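# Remove the curved wooden support from under the arch

## Task

Pull the curved wooden support (the centering) out from beneath the arch so that the arch keeps standing with each of its blocks left where it was; any number of the four arms may be used.

## Robot and tools

SETUP. Four identical i2rt Big YAM arms (arm1 to arm4) stand around a table top at z=+0.720. Each has six joints, a five-fingered right hand and a wrist camera. Foot positions in the scene frame (metres): arm1 at x=+0.648 y=-0.001 z=+0.813, arm2 at x=-0.002 y=+0.651 z=+0.806, arm3 at x=-0.647 y=+0.004 z=+0.796, arm4 at x=+0.008 y=-0.656 z=+0.748. Each foot faces along its own +x, which points toward the middle of the table. The room cameras are cam_back, cam_front and cam_top, and the wrist cameras are arm1_cam_wrist to arm4_cam_wrist. The scene frame has +z up and its origin on the floor. A hand reaches about 1.07 m from its joint 1 axis.

TOOLS. move sends one action, all of whose parts start at the same moment. Its arguments are arm1..arm4, each an object for that robot, plus cameras (a list of names, or ["all"]). Any robot left out gets no new command but may keep pushing toward its old target. A robot's part can contain:
- joints: absolute targets keyed by name. joint1_rad from -2.879 to 2.879 (rotation about the foot, positive counter-clockwise seen from above). joint2_rad from 0 to 3.141 (shoulder). joint3_rad from 0 to 3.019 (elbow, positive opens it). joint4_rad from -1.692 to 1.57 (hand pitch, positive lifts the fingers). joint5_rad from -1.57 to 1.57 (sideways swing, positive to the arm's right). joint6_rad from -2.094 to 2.094 (roll, positive clockwise seen from behind the hand). Finger targets hand_little, hand_ring, hand_middle, hand_index, hand_thumb_bend and hand_thumb_turn each run from -1 (closed; for thumb_turn, in front of the palm) to +1 (open, straight). hand_force_limit runs from -1 to 1, mapping to roughly 0 to 10 N at the fingertip (0 to 15 N for the thumb). hand_speed runs from -0.96 to 1; at -1 it is almost stopped and from +0.48 up it is full speed. The scene starts at force limit 0 and speed -0.8.
- target: one list of seven numbers, [x, y, z, qw, qx, qy, qz], giving an absolute hand pose in the scene frame (metres plus a quaternion). The hand follows a straight line toward it from its current hand_target. speed is the top speed along that line, 0.002 to 0.5 m/s with a default of 0.25, and rotation is capped at twice that value in rad/s. If target is used, joints may hold only the hand_ keys.
- min_time_s: 0.1 to 8 s, the shortest time the joint motions may take.
No action runs past 15 s, and hand paths last 0.5 to 10 s. All hand paths in one action finish together. Paths do not avoid obstacles. A hand may lag, drift, and end up a centimetre or more from the commanded pose. Any unknown key makes the call invalid, and any out-of-range value gets it refused; after a refusal, the rest of that reply's calls do not run.
wait takes seconds (0 to 10) and cameras. zoom_image takes camera and region [x0,y0,x1,y1] in pixels (at most 504 by 504) and works on the latest image. show_instructions displays the reference pages. finished_scene takes scene (1 or 2). Scene 1 is practice and can be skipped.

HAND GEOMETRY. The hand point sits 0.045 m in front of the palm. Its +z runs along the straight fingers, +y points out of the palm, and +x runs across the palm away from the thumb. Straight fingers reach 0.06 to 0.07 m beyond the point. With the thumb turned in front, the hand can wrap objects 0.035 to 0.065 m thick, and it can hold a handle as thin as about 0.025 m. A bracket on the little-finger side of the wrist sticks out and can strike things. With joints 1, 5 and 6 at 0 and the hand level and pointing forward, the palm faces down and the thumb is on the left.

RESULTS. Every robot reports joint_positions, joint_status and hand_status, plus hand (the measured pose) and hand_target. The move line gives done or the worst status for each arm. off_target means the joint stopped short and may still be pushing. time_out means the joint holds a nearby target and keeps pushing; sending its reported position relieves that. not_followed and pose unreachable mean a safety check held the command back. on_its_own lists motions nobody commanded. hand_stopped_by gives six words in the order little, ring, middle, index, thumb_bend, thumb_turn: moving, target, force, stalled or fault. The *_load_n values are fingertip loads in N, positive meaning pushed open; a grip that slips shows up as loads near 0. Joint torques wrap at ±28 N m on joints 3 and 4. A MOTOR HOT line warns of heat; at 100 °C the arm goes limp for 30 to 60 s. An arm marked as last shown was not commanded in that call.

GRIPPING. A motor starts only when its target changes by at least 0.002, and it stops at the target or once the load reaches hand_force_limit. For a soft grip, close with hand_speed at -0.94 or below. To grip harder, raise the limit and send a target more closed than the current reading.

CAUTIONS. A hard press or hit between two arms ends the scene, and closing a hand on another arm's fingers counts as such a press. Avoid knocking the arch or any block, and do not drop anything or let it fall off the work area. Slide the support out slowly and along its own curve, so no block gets dragged with it. Keep arms from staying stretched out or pushing against something they cannot reach, since that overheats the motors. Thinking time lets the scene keep running. Use finished_scene only after the arch is standing on its own with the support clear of it.

Each tool is called after "Emit:" as name([rows], argument=value, ...), one row to a line, values as JSON.

Reference images:

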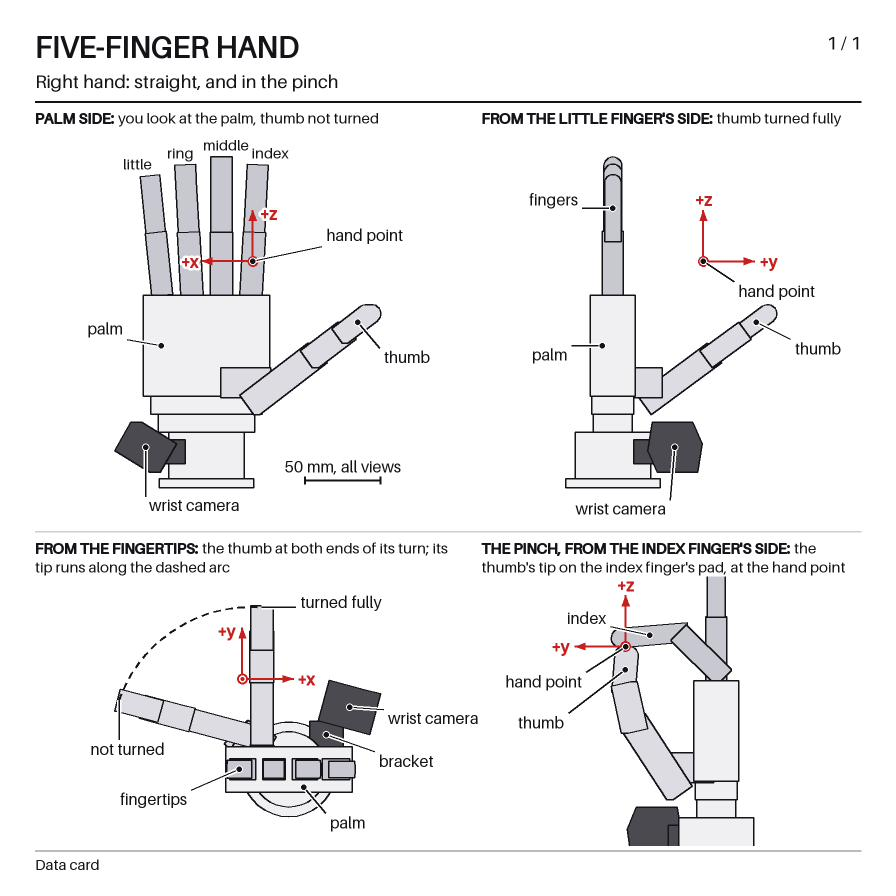

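## Session

Emit:
move()

Scene clock: 0.00 s.
Joint torques (N m): no reading
Heat: arm1: hottest joint2_rad 31 °C; arm2: hottest joint1_rad 30 °C; arm3: hottest joint3_rad 31 °C; arm4: hottest joint6_rad 30 °C.
Joint velocities: within noise
arm1.joint_positions: joint1_rad=+0.325 joint2_rad=+0.626 joint3_rad=+1.394 joint4_rad=-1.621 joint5_rad=+0.129 joint6_rad=-1.177 hand_little=+1.000 hand_ring=+1.000 hand_middle=+1.000 hand_index=+1.000 hand_thumb_turn=+1.000 hand_thumb_bend=+1.000 hand_force_limit=+0.000 hand_speed=-0.800
arm1.joint_status: not commanded
arm1.hand_stopped_by: target,target,target,target,target,target
arm1.little_load_n: 0.0
arm1.ring_load_n: 0.0
arm1.middle_load_n: 0.0
arm1.index_load_n: 0.0
arm1.thumb_bend_load_n: 0.0
arm1.thumb_turn_load_n: 0.0
arm1.hand: x=+0.4651 y=+0.0056 z=+1.2523 quat_wxyz=(+0.341, -0.035, -0.937, +0.074) (m; scene frame)
arm1.hand_target: x=+0.4646 y=+0.0055 z=+1.2629 quat_wxyz=(+0.353, -0.036, -0.932, +0.080) (m; scene frame)
arm1.hand_status: not commanded
arm2.joint_positions: joint1_rad=-0.011 joint2_rad=+0.646 joint3_rad=+1.374 joint4_rad=-1.418 joint5_rad=+0.091 joint6_rad=-0.991 hand_little=+1.000 hand_ring=+1.000 hand_middle=+1.000 hand_index=+1.000 hand_thumb_turn=+1.000 hand_thumb_bend=+1.000 hand_force_limit=+0.000 hand_speed=-0.800
arm2.joint_status: not commanded
arm2.hand_stopped_by: target,target,target,target,target,target
arm2.little_load_n: 0.0
arm2.ring_load_n: 0.0
arm2.middle_load_n: 0.0
arm2.index_load_n: 0.0
arm2.thumb_bend_load_n: 0.0
arm2.thumb_turn_load_n: 0.0
arm2.hand: x=-0.0608 y=+0.4410 z=+1.2592 quat_wxyz=(+0.243, +0.401, -0.810, +0.352) (m; scene frame)
arm2.hand_target: x=-0.0608 y=+0.4412 z=+1.2694 quat_wxyz=(+0.248, +0.398, -0.806, +0.362) (m; scene frame)
arm2.hand_status: not commanded
arm3.joint_positions: joint1_rad=-0.835 joint2_rad=+0.622 joint3_rad=+1.408 joint4_rad=-1.574 joint5_rad=+0.250 joint6_rad=-1.336 hand_little=+1.000 hand_ring=+1.000 hand_middle=+1.000 hand_index=+1.000 hand_thumb_turn=+1.000 hand_thumb_bend=+1.000 hand_force_limit=+0.000 hand_speed=-0.800
arm3.joint_status: not commanded
arm3.hand_stopped_by: target,target,target,target,target,target
arm3.little_load_n: 0.0
arm3.ring_load_n: 0.0
arm3.middle_load_n: 0.0
arm3.index_load_n: 0.0
arm3.thumb_bend_load_n: 0.0
arm3.thumb_turn_load_n: 0.0
arm3.hand: x=-0.5958 y=-0.1853 z=+1.2645 quat_wxyz=(+0.223, +0.772, -0.498, +0.325) (m; scene frame)
arm3.hand_target: x=-0.5961 y=-0.1847 z=+1.2728 quat_wxyz=(+0.225, +0.768, -0.497, +0.335) (m; scene frame)
arm3.hand_status: not commanded
arm4.joint_positions: joint1_rad=+0.111 joint2_rad=+0.644 joint3_rad=+1.326 joint4_rad=-1.552 joint5_rad=-0.099 joint6_rad=-1.379 hand_little=+1.000 hand_ring=+1.000 hand_middle=+1.000 hand_index=+1.000 hand_thumb_turn=+1.000 hand_thumb_bend=+1.000 hand_force_limit=+0.000 hand_speed=-0.800
arm4.joint_status: not commanded
arm4.hand_stopped_by: target,target,target,target,target,target
arm4.little_load_n: 0.0
arm4.ring_load_n: 0.0
arm4.middle_load_n: 0.0
arm4.index_load_n: 0.0
arm4.thumb_bend_load_n: 0.0
arm4.thumb_turn_load_n: 0.0
arm4.hand: x=+0.0120 y=-0.4479 z=+1.1632 quat_wxyz=(-0.303, +0.666, +0.663, +0.155) (m; scene frame)
arm4.hand_target: x=+0.0119 y=-0.4466 z=+1.1755 quat_wxyz=(-0.315, +0.662, +0.660, +0.163) (m; scene frame)
arm4.hand_status: not commanded
pictures: arm1_cam_wrist, arm2_cam_wrist, arm3_cam_wrist, arm4_cam_wrist, cam_back, cam_front, cam_top

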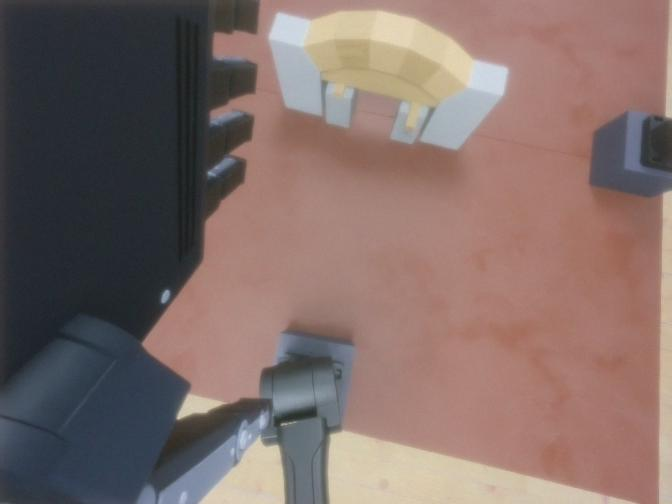

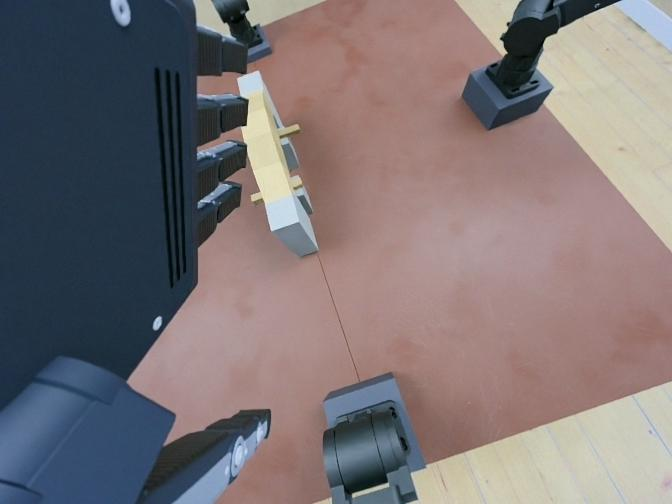

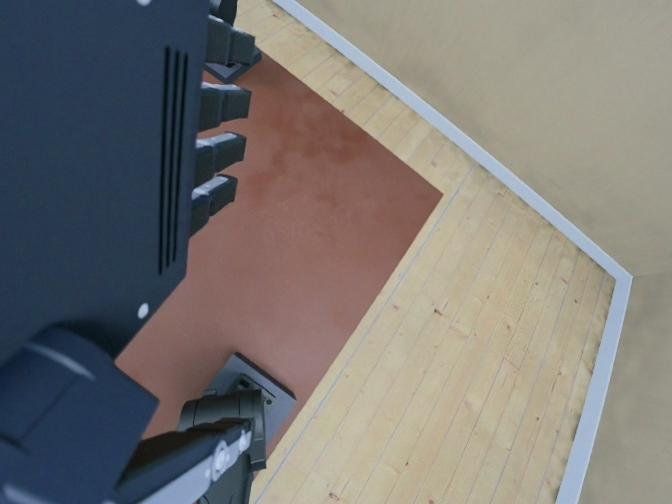

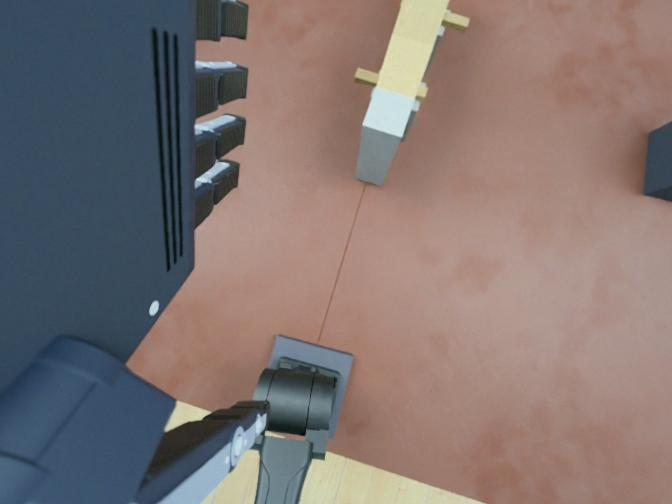

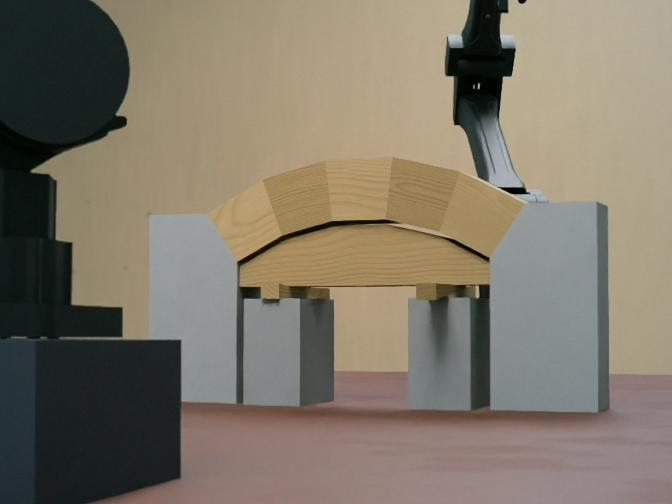

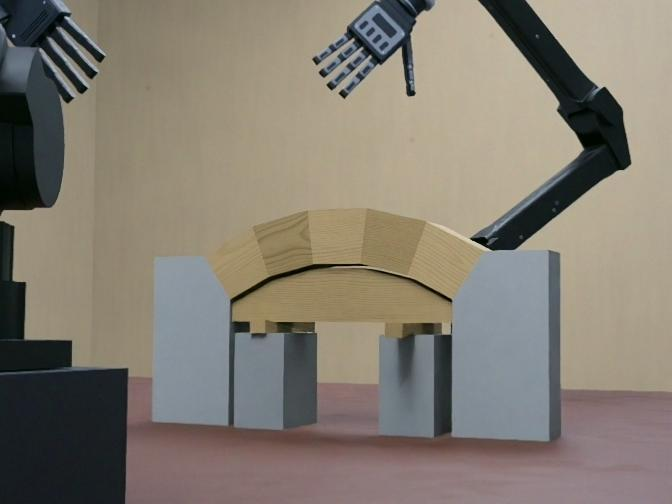

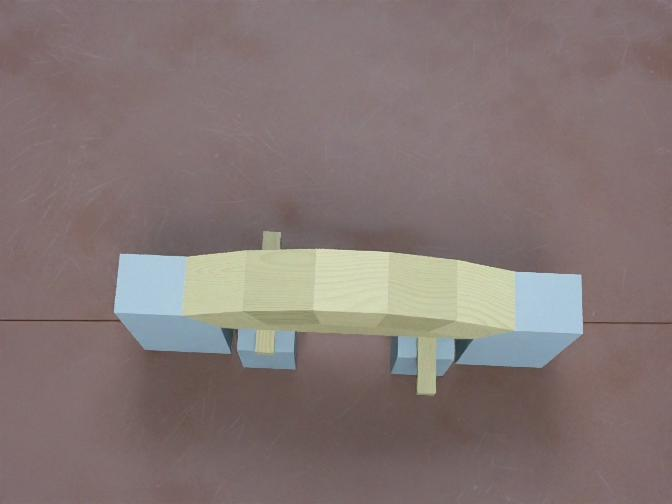

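Emit:
zoom_image(camera="cam_front", region=[140, 200, 480, 455])

Emit:
zoom_image(camera="cam_back", region=[200, 150, 540, 405])

Emit:
zoom_image(camera="cam_top", region=[200, 220, 500, 420])

Emit:
zoom_image(camera="cam_front", region=[220, 300, 340, 390])

Emit:
zoom_image(camera="cam_front", region=[360, 300, 480, 390])

Emit:
zoom_image(camera="cam_back", region=[230, 260, 350, 350])

Emit:
zoom_image(camera="cam_back", region=[390, 260, 510, 350])

Scaled by 1.482.

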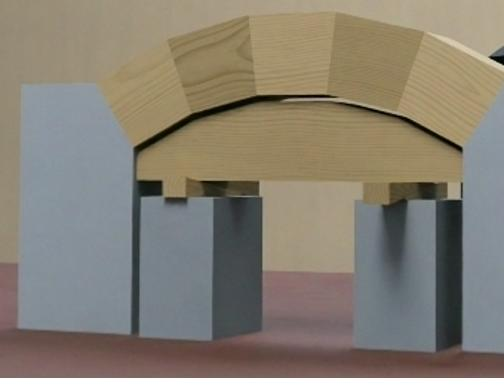

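Scaled by 1.482.

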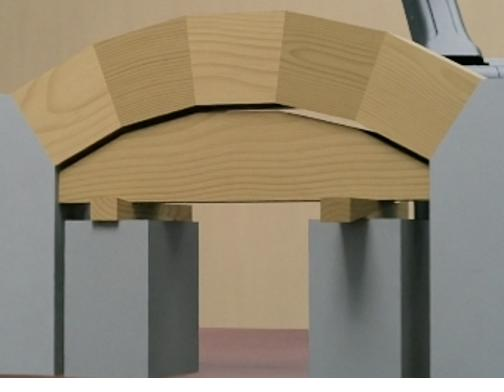

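Scaled by 1.680.

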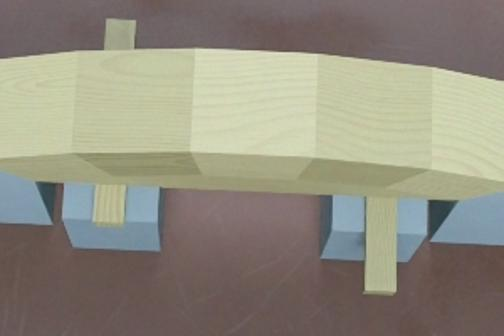

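Scaled by 4.200.

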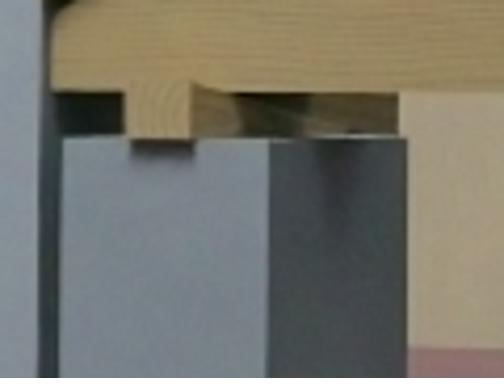

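Scaled by 4.200.

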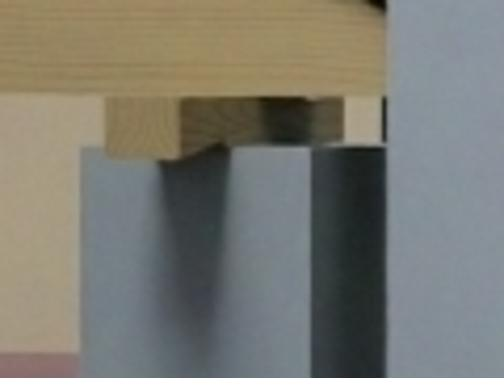

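Scaled by 4.200.

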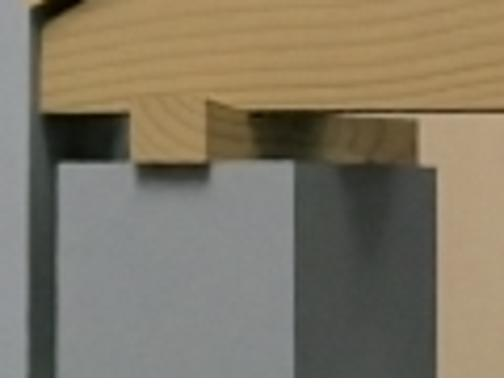

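Scaled by 4.200.

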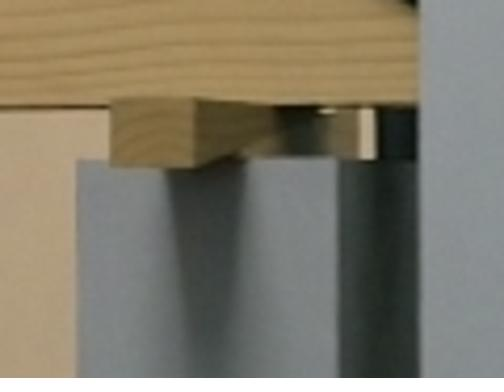

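Emit:
zoom_image(camera="cam_front", region=[225, 255, 345, 345])

Emit:
zoom_image(camera="cam_front", region=[340, 255, 460, 345])

Emit:
zoom_image(camera="cam_back", region=[230, 205, 370, 310])

Emit:
zoom_image(camera="cam_back", region=[360, 205, 500, 310])

Scaled by 4.200.

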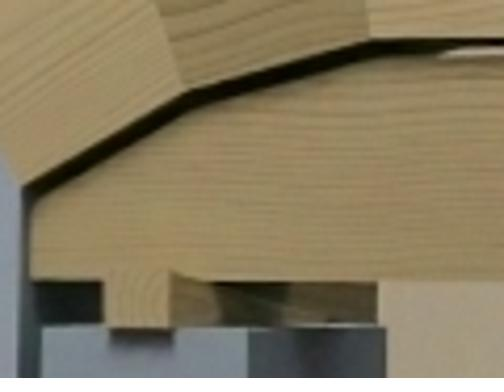

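Scaled by 4.200.

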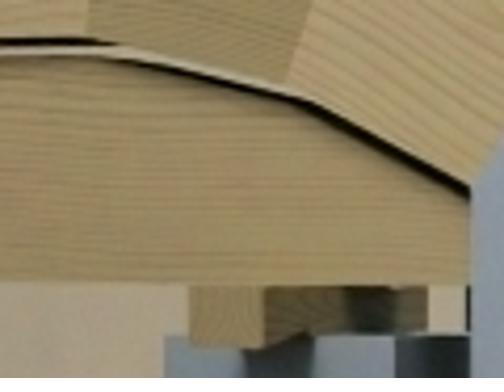

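Scaled by 3.600.

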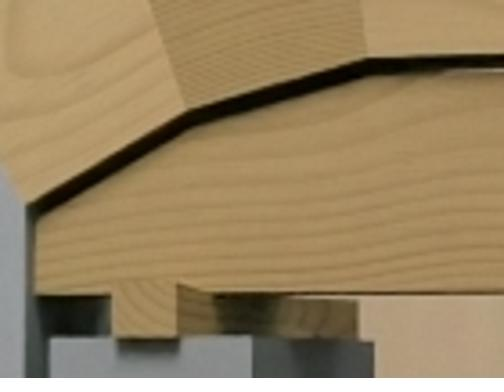

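Scaled by 3.600.

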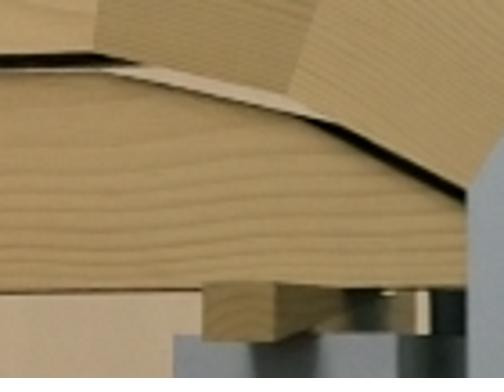

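Emit:
move(arm1={"joints": {"joint1_rad": -0.2, "joint5_rad": 0.0, "joint6_rad": 1.57, "hand_thumb_turn": -1.0, "hand_speed": 0.0}, "min_time_s": 4}, arm3={"joints": {"joint1_rad": -0.2, "joint5_rad": 0.0, "joint6_rad": 1.57, "hand_thumb_turn": -1.0, "hand_speed": 0.0}, "min_time_s": 4}, cameras=["arm1_cam_wrist", "arm3_cam_wrist"])

Scene clock: 802.57 s.
Joint torques (N m): arm1=[-1.67 3.08 10.84 0.98 -0.27 0.06] | arm2=[-0.32 1.96 8.98 1.83 0 -0.08] | arm3=[0.03 1.61 8.53 1.59 -0.01 0.06] | arm4=[1.73 2.67 10.26 1.8 -0.16 0.02]
Heat: arm1: hottest joint3_rad 48 °C; arm2: hottest joint3_rad 44 °C; arm3: hottest joint3_rad 43 °C; arm4: hottest joint3_rad 37 °C.
move: arm1 done; arm3 done
Joint velocities: within noise
arm1.joint_positions: joint1_rad=-0.192 joint2_rad=+0.626 joint3_rad=+1.394 joint4_rad=-1.621 joint5_rad=+0.002 joint6_rad=+1.562 hand_little=+1.000 hand_ring=+1.000 hand_middle=+1.000 hand_index=+1.000 hand_thumb_turn=-1.000 hand_thumb_bend=+1.000 hand_force_limit=+0.000 hand_speed=+0.000
arm1.joint_status: all done
arm1.hand_stopped_by: target,target,target,target,target,target
arm1.little_load_n: 0.0
arm1.ring_load_n: 0.0
arm1.middle_load_n: 0.0
arm1.index_load_n: 0.0
arm1.thumb_bend_load_n: 0.0
arm1.thumb_turn_load_n: 0.0
arm1.hand: x=+0.4055 y=-0.0251 z=+1.2997 quat_wxyz=(+0.029, -0.937, +0.066, +0.343) (m; scene frame)
arm1.hand_target: x=+0.4058 y=-0.0236 z=+1.3127 quat_wxyz=(+0.029, -0.931, +0.072, +0.356) (m; scene frame)
arm1.hand_status: not commanded
arm2, arm4: as last shown
arm2.little_load_n: 0.5
arm3.joint_positions: joint1_rad=-0.215 joint2_rad=+0.622 joint3_rad=+1.408 joint4_rad=-1.574 joint5_rad=+0.002 joint6_rad=+1.555 hand_little=+1.000 hand_ring=+1.000 hand_middle=+1.000 hand_index=+1.000 hand_thumb_turn=-1.000 hand_thumb_bend=+1.000 hand_force_limit=+0.000 hand_speed=+0.000
arm3.joint_status: all done
arm3.hand_stopped_by: target,target,target,target,target,target
arm3.little_load_n: 0.0
arm3.ring_load_n: 0.0
arm3.middle_load_n: 0.0
arm3.index_load_n: 0.0
arm3.thumb_bend_load_n: 0.0
arm3.thumb_turn_load_n: 0.0
arm3.hand: x=-0.3983 y=+0.0185 z=+1.3000 quat_wxyz=(-0.373, -0.082, -0.923, +0.042) (m; scene frame)
arm3.hand_target: x=-0.3994 y=+0.0221 z=+1.3105 quat_wxyz=(-0.384, -0.081, -0.919, +0.036) (m; scene frame)
arm3.hand_status: not commanded
pictures: arm1_cam_wrist, arm3_cam_wrist
camera_calibration:
arm1_cam_wrist: T_world_to_cam=[[0.0840203, -0.974957, -0.205909, 0.210228], [-0.313063, -0.222004, 0.923421, -1.08309], [-0.946008, -0.0131235, -0.323876, 0.923652], [0, 0, 0, 1]] pos_world=[0.517044, -0.0233653, 1.34258]
arm3_cam_wrist: T_world_to_cam=[[-0.0553933, 0.975505, -0.21289, 0.229744], [0.336629, 0.21898, 0.915821, -1.05777], [0.940007, -0.0209347, -0.340513, 0.934422], [0, 0, 0, 1]] pos_world=[-0.509562, 0.0270749, 1.33582]

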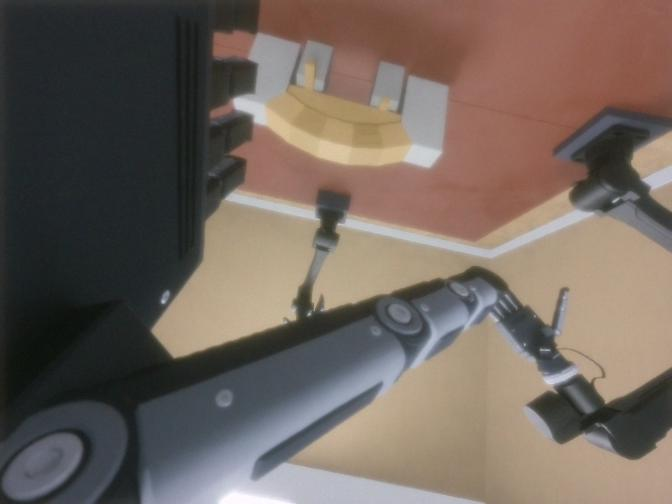

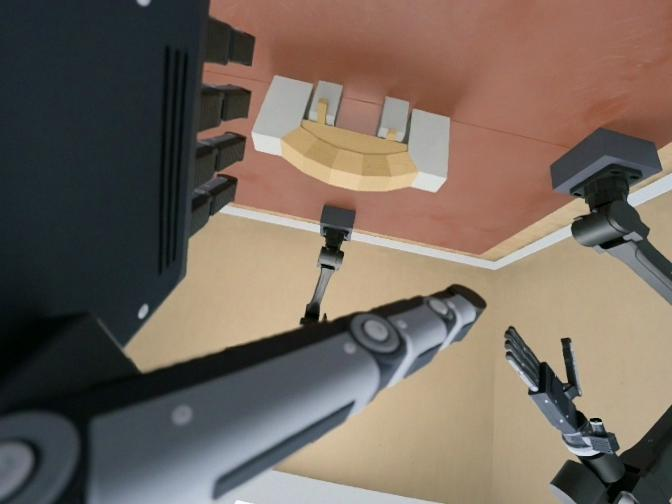

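Emit:
move(arm1={"target": [0.14, 0.07, 0.93, 0, 1, 0, 0]}, arm3={"target": [-0.20, -0.10, 0.93, 0, 0, 1, 0]}, cameras=["all"])

Scene clock: 812.37 s.
Joint torques (N m): arm1=[-1.32 -10.52 14.38 -0.32 -0.1 -0.12] | arm2=[-0.26 1.9 8.99 1.84 0 -0.09] | arm3=[-2.08 -10.46 11.03 0.28 0.11 -0.27] | arm4=[0.85 2.26 9.96 1.73 -0.16 0.03]
Heat: arm1: hottest joint3_rad 48 °C; arm2: hottest joint3_rad 44 °C; arm3: hottest joint3_rad 43 °C; arm4: hottest joint3_rad 37 °C.
move: arm1 off_target; arm3 off_target
Joint velocities: within noise
arm1.joint_positions: joint1_rad=-0.309 joint2_rad=+1.650 joint3_rad=+1.310 joint4_rad=-1.264 joint5_rad=-0.005 joint6_rad=+1.310 hand_little=+1.000 hand_ring=+1.000 hand_middle=+1.000 hand_index=+1.000 hand_thumb_turn=-1.000 hand_thumb_bend=+1.000 hand_force_limit=+0.000 hand_speed=+0.000
arm1.joint_status: not commanded
arm1.hand_stopped_by: target,target,target,target,target,target
arm1.little_load_n: 0.0
arm1.ring_load_n: 0.0
arm1.middle_load_n: 0.0
arm1.index_load_n: 0.0
arm1.thumb_bend_load_n: 0.0
arm1.thumb_turn_load_n: 0.0
arm1.hand: x=+0.1609 y=+0.0626 z=+0.9130 quat_wxyz=(-0.007, -1.000, +0.003, -0.023) (m; scene frame)
arm1.hand_target: x=+0.1410 y=+0.0697 z=+0.9304 quat_wxyz=(+0.000, -1.000, +0.000, +0.000) (m; scene frame)
arm1.hand_status: off_target (0.028 m and 2.7 deg from the pose sent, 0.465 m and 41.0 deg at the start)
arm2, arm4: as last shown
arm2.little_load_n: 0.0
arm2.middle_load_n: -0.5
arm3.joint_positions: joint1_rad=-0.391 joint2_rad=+1.515 joint3_rad=+1.211 joint4_rad=-1.285 joint5_rad=-0.008 joint6_rad=+1.206 hand_little=+1.000 hand_ring=+1.000 hand_middle=+1.000 hand_index=+1.000 hand_thumb_turn=-1.000 hand_thumb_bend=+1.000 hand_force_limit=+0.000 hand_speed=+0.000
arm3.joint_status: not commanded
arm3.hand_stopped_by: target,target,target,target,target,target
arm3.little_load_n: 0.0
arm3.ring_load_n: 0.0
arm3.middle_load_n: 0.0
arm3.index_load_n: 0.0
arm3.thumb_bend_load_n: 0.0
arm3.thumb_turn_load_n: 0.0
arm3.hand: x=-0.2143 y=-0.0893 z=+0.9201 quat_wxyz=(+0.015, -0.002, -1.000, -0.006) (m; scene frame)
arm3.hand_target: x=-0.2006 y=-0.0999 z=+0.9301 quat_wxyz=(+0.000, +0.000, -1.000, +0.000) (m; scene frame)
arm3.hand_status: off_target (0.020 m and 1.9 deg from the pose sent, 0.436 m and 45.1 deg at the start)
pictures: arm1_cam_wrist, arm2_cam_wrist, arm3_cam_wrist, arm4_cam_wrist, cam_back, cam_front, cam_top
camera_calibration:
arm1_cam_wrist: T_world_to_cam=[[0.292919, -0.95593, 0.0198972, -0.00430605], [-0.834528, -0.245452, 0.493271, -0.304999], [-0.466649, -0.161093, -0.869648, 0.998544], [0, 0, 0, 1]] pos_world=[0.212701, 0.0818801, 1.01891]
arm3_cam_wrist: T_world_to_cam=[[-0.298512, 0.953539, 0.0406622, -0.0231431], [0.863412, 0.251651, 0.437254, -0.192], [0.406706, 0.165634, -0.898418, 1.04548], [0, 0, 0, 1]] pos_world=[-0.266336, -0.102782, 1.02417]

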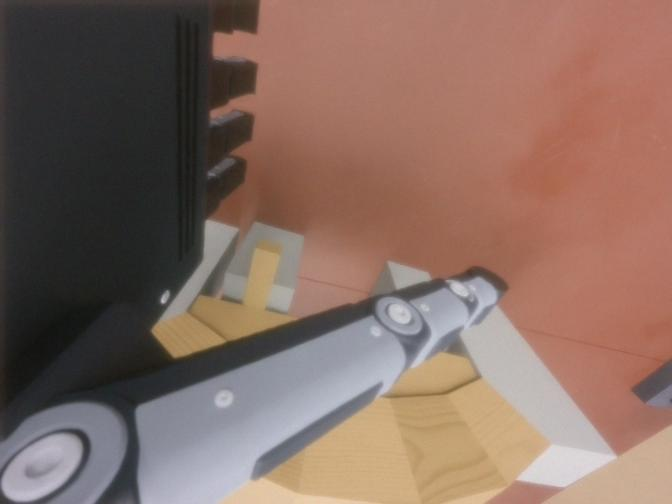

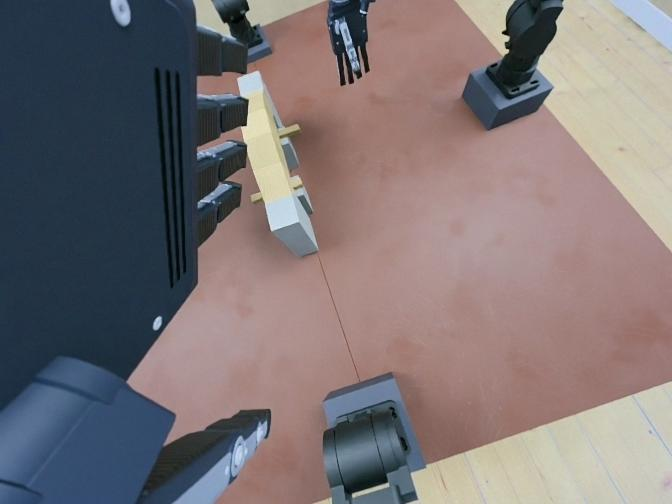

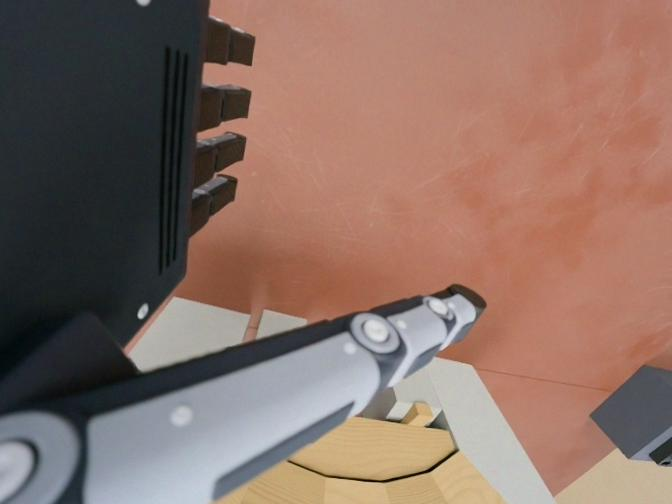

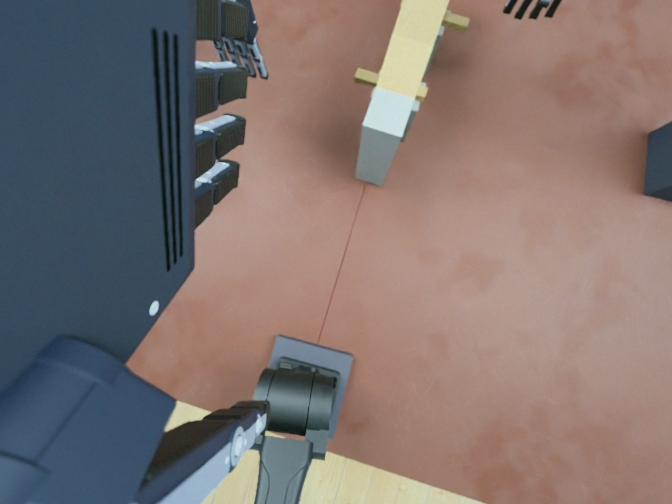

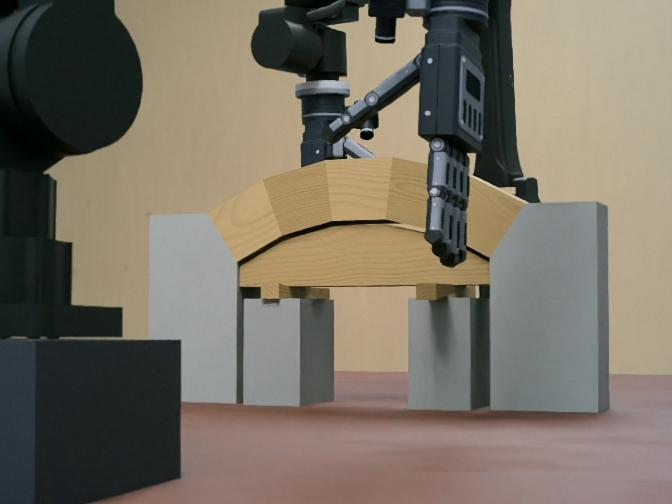

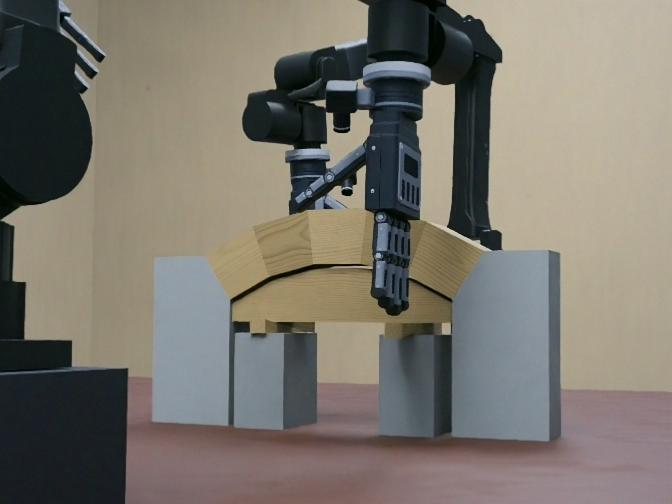

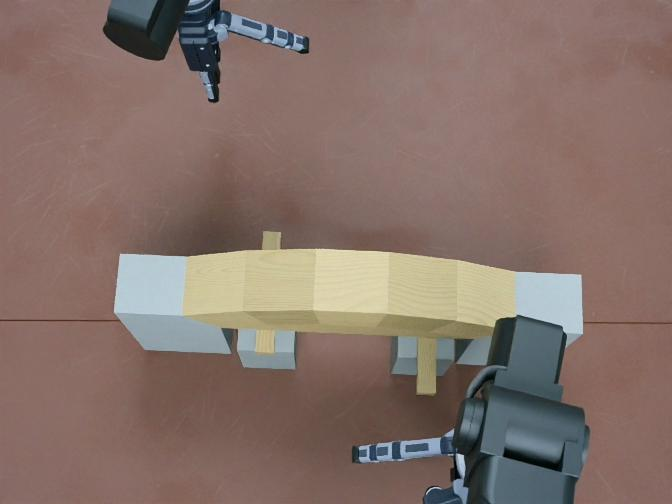

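Emit:
zoom_image(camera="arm1_cam_wrist", region=[200, 210, 320, 320])

Emit:
zoom_image(camera="arm3_cam_wrist", region=[340, 370, 480, 470])

Scaled by 4.200.

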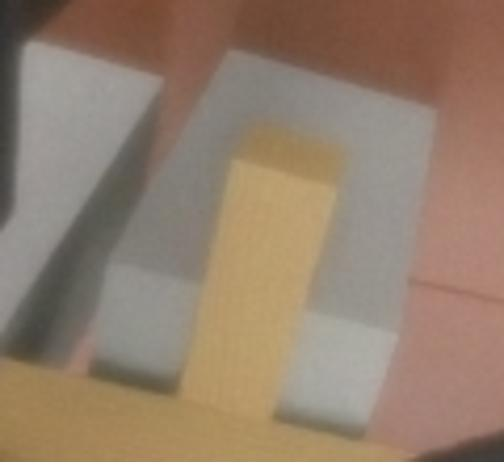

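Scaled by 3.600.

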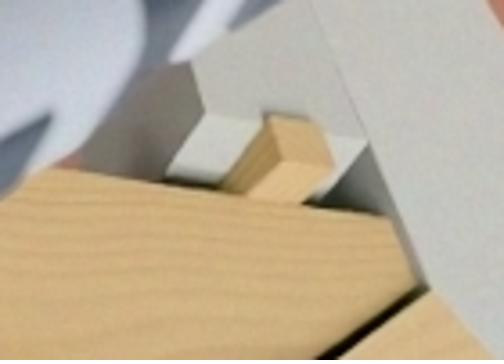

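Emit:
move(arm3={"target": [-0.21, 0.085, 0.80, 0.5, -0.5, 0.5, -0.5], "joints": {"hand_thumb_turn": 1.0}}, arm1={"target": [0.19, 0.04, 0.885, 0, 1, 0, 0]}, cameras=["arm1_cam_wrist", "arm3_cam_wrist", "cam_back", "cam_top"])

Scene clock: 942.93 s.
Joint torques (N m): arm1=[-0.56 -11.63 8.42 0.23 -0.1 0.04] | arm2=[-0.21 2.02 9.02 1.8 0 -0.08] | arm3=[-0.26 -7.12 1.22 2.51 0.03 -0.27] | arm4=[0.5 1.49 9.96 1.68 -0.15 0.09]
Heat: arm1: hottest joint3_rad 58 °C; arm2: hottest joint3_rad 45 °C; arm3: hottest joint3_rad 49 °C; arm4: hottest joint3_rad 38 °C.
move: arm1 done; arm3 off_target
Joint velocities: within noise
arm1.joint_positions: joint1_rad=-0.282 joint2_rad=+1.589 joint3_rad=+1.131 joint4_rad=-1.130 joint5_rad=-0.005 joint6_rad=+1.331 hand_little=+1.000 hand_ring=+1.000 hand_middle=+1.000 hand_index=+1.000 hand_thumb_turn=-1.000 hand_thumb_bend=+1.000 hand_force_limit=+0.000 hand_speed=+0.000
arm1.joint_status: not commanded
arm1.hand_stopped_by: target,target,target,target,target,target
arm1.little_load_n: 0.0
arm1.ring_load_n: 0.0
arm1.middle_load_n: 0.0
arm1.index_load_n: 0.0
arm1.thumb_bend_load_n: 0.0
arm1.thumb_turn_load_n: 0.0
arm1.hand: x=+0.1940 y=+0.0419 z=+0.8767 quat_wxyz=(-0.005, -1.000, +0.000, -0.015) (m; scene frame)
arm1.hand_target: x=+0.1901 y=+0.0400 z=+0.8849 quat_wxyz=(+0.000, -1.000, +0.000, +0.000) (m; scene frame)
arm1.hand_status: done (0.009 m and 1.9 deg from the pose sent, 0.046 m and 2.7 deg at the start)
arm2, arm4: as last shown
arm2.middle_load_n: 0.0
arm3.joint_positions: joint1_rad=+0.173 joint2_rad=+1.869 joint3_rad=+0.242 joint4_rad=+1.556 joint5_rad=+0.210 joint6_rad=+0.024 hand_little=+1.000 hand_ring=+1.000 hand_middle=+1.000 hand_index=+1.000 hand_thumb_turn=+1.000 hand_thumb_bend=+1.000 hand_force_limit=+0.000 hand_speed=+0.000
arm3.joint_status: all done
arm3.hand_stopped_by: target,target,target,target,target,target
arm3.little_load_n: 0.0
arm3.ring_load_n: 0.0
arm3.middle_load_n: -0.5
arm3.index_load_n: 0.0
arm3.thumb_bend_load_n: 0.0
arm3.thumb_turn_load_n: -0.5
arm3.hand: x=-0.2104 y=+0.0805 z=+0.8024 quat_wxyz=(-0.477, +0.514, -0.526, +0.481) (m; scene frame)
arm3.hand_target: x=-0.2097 y=+0.0850 z=+0.8005 quat_wxyz=(-0.478, +0.520, -0.518, +0.482) (m; scene frame)
arm3.hand_status: off_target (0.005 m and 4.9 deg from the pose sent, 0.212 m and 121.5 deg at the start; a joint's target at an end of its range on 30 of 154 steps)
pictures: arm1_cam_wrist, arm3_cam_wrist, cam_back, cam_top
camera_calibration:
arm1_cam_wrist: T_world_to_cam=[[0.297896, -0.95453, 0.0114591, -0.0266689], [-0.826263, -0.251817, 0.503863, -0.275256], [-0.478066, -0.159567, -0.863708, 0.976042], [0, 0, 0, 1]] pos_world=[0.247124, 0.0609737, 0.982012]
arm3_cam_wrist: T_world_to_cam=[[-0.103587, -0.29461, -0.949987, 0.757261], [-0.465482, 0.858431, -0.21546, 0.00874418], [0.878975, 0.419882, -0.226058, 0.44952], [0, 0, 0, 1]] pos_world=[-0.312604, 0.0268451, 0.822889]

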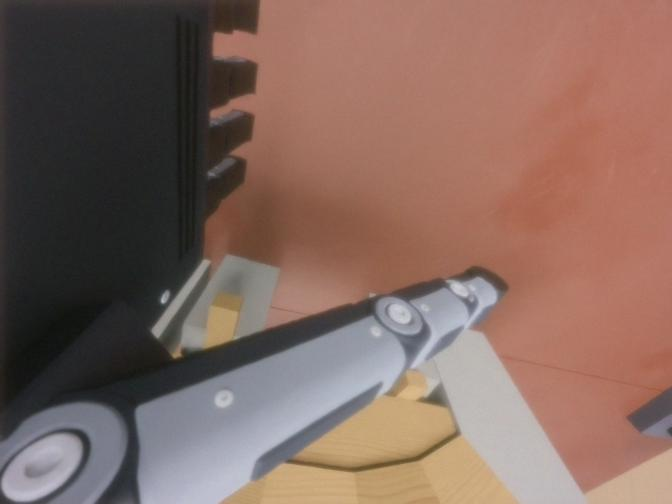

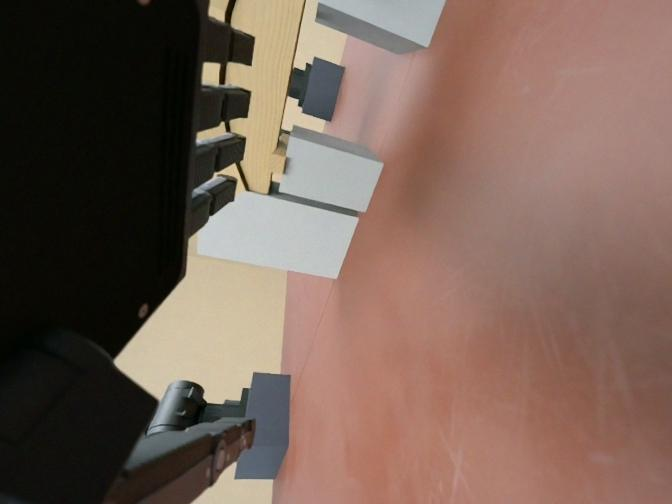

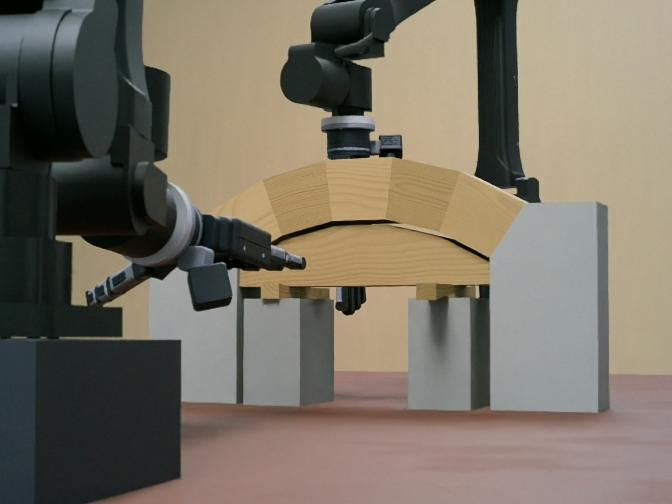

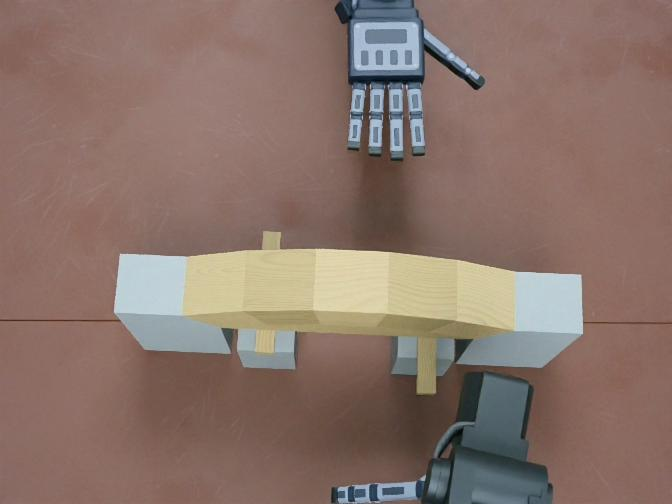

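Emit:
move(arm3={"target": [-0.115, 0.085, 0.80, 0.4908, -0.4908, 0.5091, -0.5091], "speed": 0.12}, cameras=["arm3_cam_wrist", "cam_back", "cam_top"])

Scene clock: 999.30 s.
Joint torques (N m): arm1=[-0.56 -11.63 8.42 0.21 -0.11 0.04] | arm2=[-0.21 2.02 9.01 1.78 -0.01 -0.09] | arm3=[-2.26 -9.35 3.19 1.52 0.11 -0.25] | arm4=[1.03 2.73 9.99 1.88 -0.23 0.03]
Heat: arm1: hottest joint3_rad 48 °C; arm2: hottest joint3_rad 45 °C; arm3: hottest joint3_rad 38 °C; arm4: hottest joint3_rad 38 °C.
move: arm3 off_target
Joint velocities: within noise
arm1, arm2, arm4: as last shown
arm3.joint_positions: joint1_rad=+0.163 joint2_rad=+1.967 joint3_rad=+0.475 joint4_rad=+1.520 joint5_rad=+0.207 joint6_rad=+0.014 hand_little=+1.000 hand_ring=+1.000 hand_middle=+1.000 hand_index=+1.000 hand_thumb_turn=+1.000 hand_thumb_bend=+1.000 hand_force_limit=+0.000 hand_speed=+0.000
arm3.joint_status: not commanded
arm3.hand_stopped_by: target,target,target,target,target,target
arm3.little_load_n: 0.0
arm3.ring_load_n: 0.0
arm3.middle_load_n: 0.0
arm3.index_load_n: 0.0
arm3.thumb_bend_load_n: 0.0
arm3.thumb_turn_load_n: 0.0
arm3.hand: x=-0.1206 y=+0.0926 z=+0.8089 quat_wxyz=(-0.502, +0.487, -0.507, +0.504) (m; scene frame)
arm3.hand_target: x=-0.1154 y=+0.0850 z=+0.8002 quat_wxyz=(-0.491, +0.491, -0.509, +0.509) (m; scene frame)
arm3.hand_status: off_target (0.013 m and 1.5 deg from the pose sent, 0.096 m and 4.9 deg at the start)
pictures: arm3_cam_wrist, cam_back, cam_top
camera_calibration:
arm3_cam_wrist: T_world_to_cam=[[-0.0135424, -0.286645, -0.957941, 0.792805], [-0.436933, 0.863419, -0.252184, 0.0742517], [0.899392, 0.415141, -0.136937, 0.297693], [0, 0, 0, 1]] pos_world=[-0.224563, 0.0395584, 0.818951]

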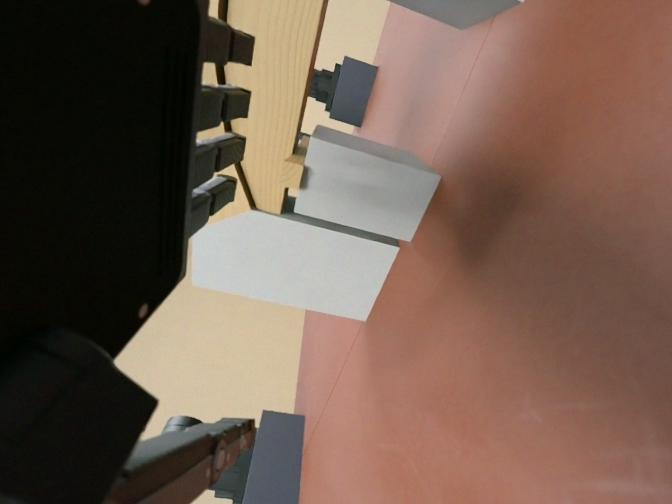

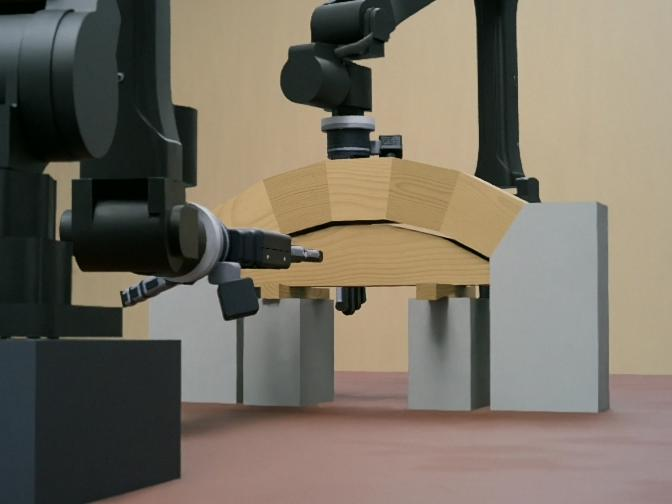

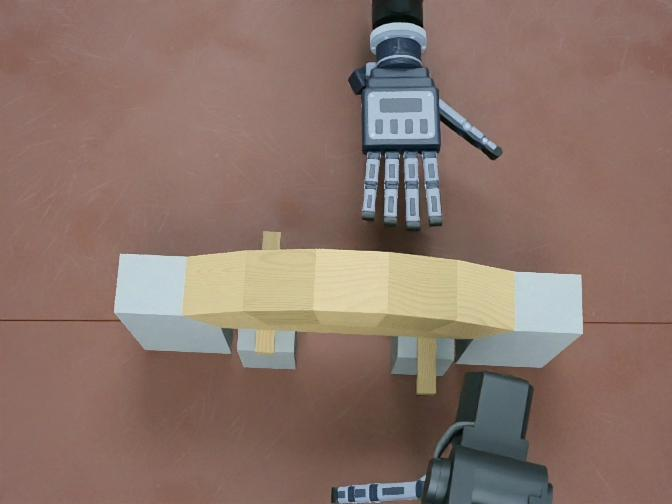

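Emit:
move(arm3={"target": [-0.08, 0.075, 0.788, 0.4908, -0.4908, 0.5091, -0.5091], "speed": 0.08}, cameras=["arm3_cam_wrist", "cam_back", "cam_top"])

Scene clock: 1011.80 s.
Joint torques (N m): arm1=[-0.56 -11.63 8.42 0.24 -0.11 0.04] | arm2=[-0.15 1.9 8.98 1.8 0 -0.09] | arm3=[-2.2 -10.46 3.6 1.52 0.02 -0.25] | arm4=[0.67 3.08 10.13 1.65 -0.16 0.03]
Heat: arm1: hottest joint3_rad 47 °C; arm2: hottest joint3_rad 45 °C; arm3: hottest joint3_rad 38 °C; arm4: hottest joint3_rad 38 °C.
move: arm3 off_target
Joint velocities: within noise
arm1, arm2, arm4: as last shown
arm1.middle_load_n: -0.5
arm3.joint_positions: joint1_rad=+0.120 joint2_rad=+2.024 joint3_rad=+0.572 joint4_rad=+1.479 joint5_rad=+0.167 joint6_rad=+0.014 hand_little=+1.000 hand_ring=+1.000 hand_middle=+1.000 hand_index=+1.000 hand_thumb_turn=+1.000 hand_thumb_bend=+1.000 hand_force_limit=+0.000 hand_speed=+0.000
arm3.joint_status: not commanded
arm3.hand_stopped_by: target,target,target,target,target,target
arm3.little_load_n: 0.0
arm3.ring_load_n: 0.0
arm3.middle_load_n: -0.5
arm3.index_load_n: 0.0
arm3.thumb_bend_load_n: 0.0
arm3.thumb_turn_load_n: 0.0
arm3.hand: x=-0.0857 y=+0.0823 z=+0.7974 quat_wxyz=(-0.501, +0.486, -0.507, +0.505) (m; scene frame)
arm3.hand_target: x=-0.0804 y=+0.0749 z=+0.7883 quat_wxyz=(-0.491, +0.491, -0.509, +0.509) (m; scene frame)
arm3.hand_status: off_target (0.013 m and 1.3 deg from the pose sent, 0.049 m and 1.5 deg at the start)
pictures: arm3_cam_wrist, cam_back, cam_top
camera_calibration:
arm3_cam_wrist: T_world_to_cam=[[-0.0149305, -0.287777, -0.957581, 0.779092], [-0.4344, 0.864453, -0.253016, 0.0962312], [0.900596, 0.412196, -0.137917, 0.270151], [0, 0, 0, 1]] pos_world=[-0.189862, 0.0296624, 0.807651]

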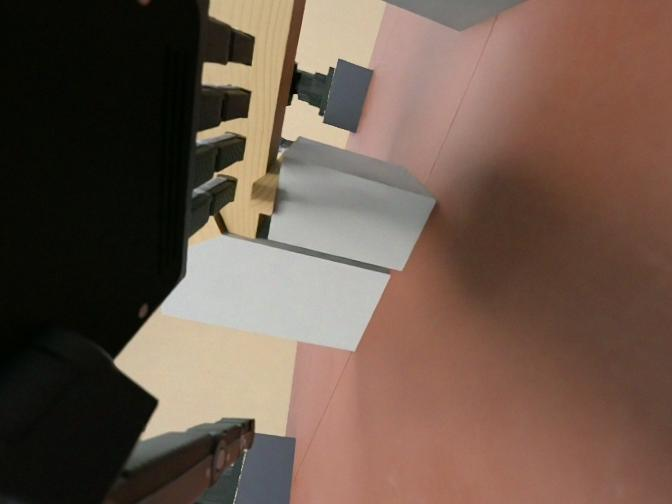

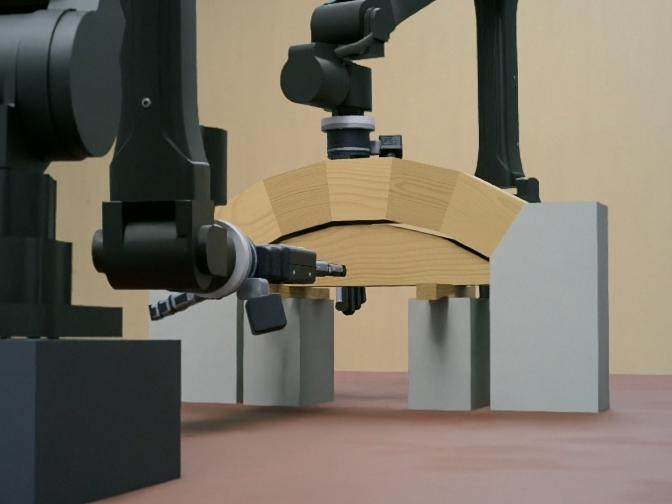

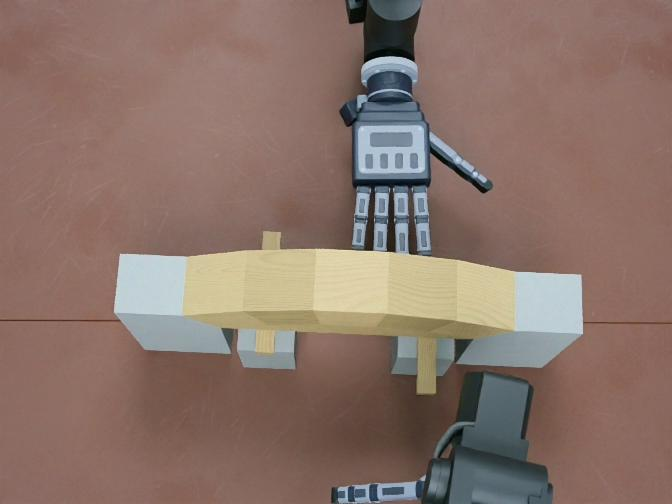

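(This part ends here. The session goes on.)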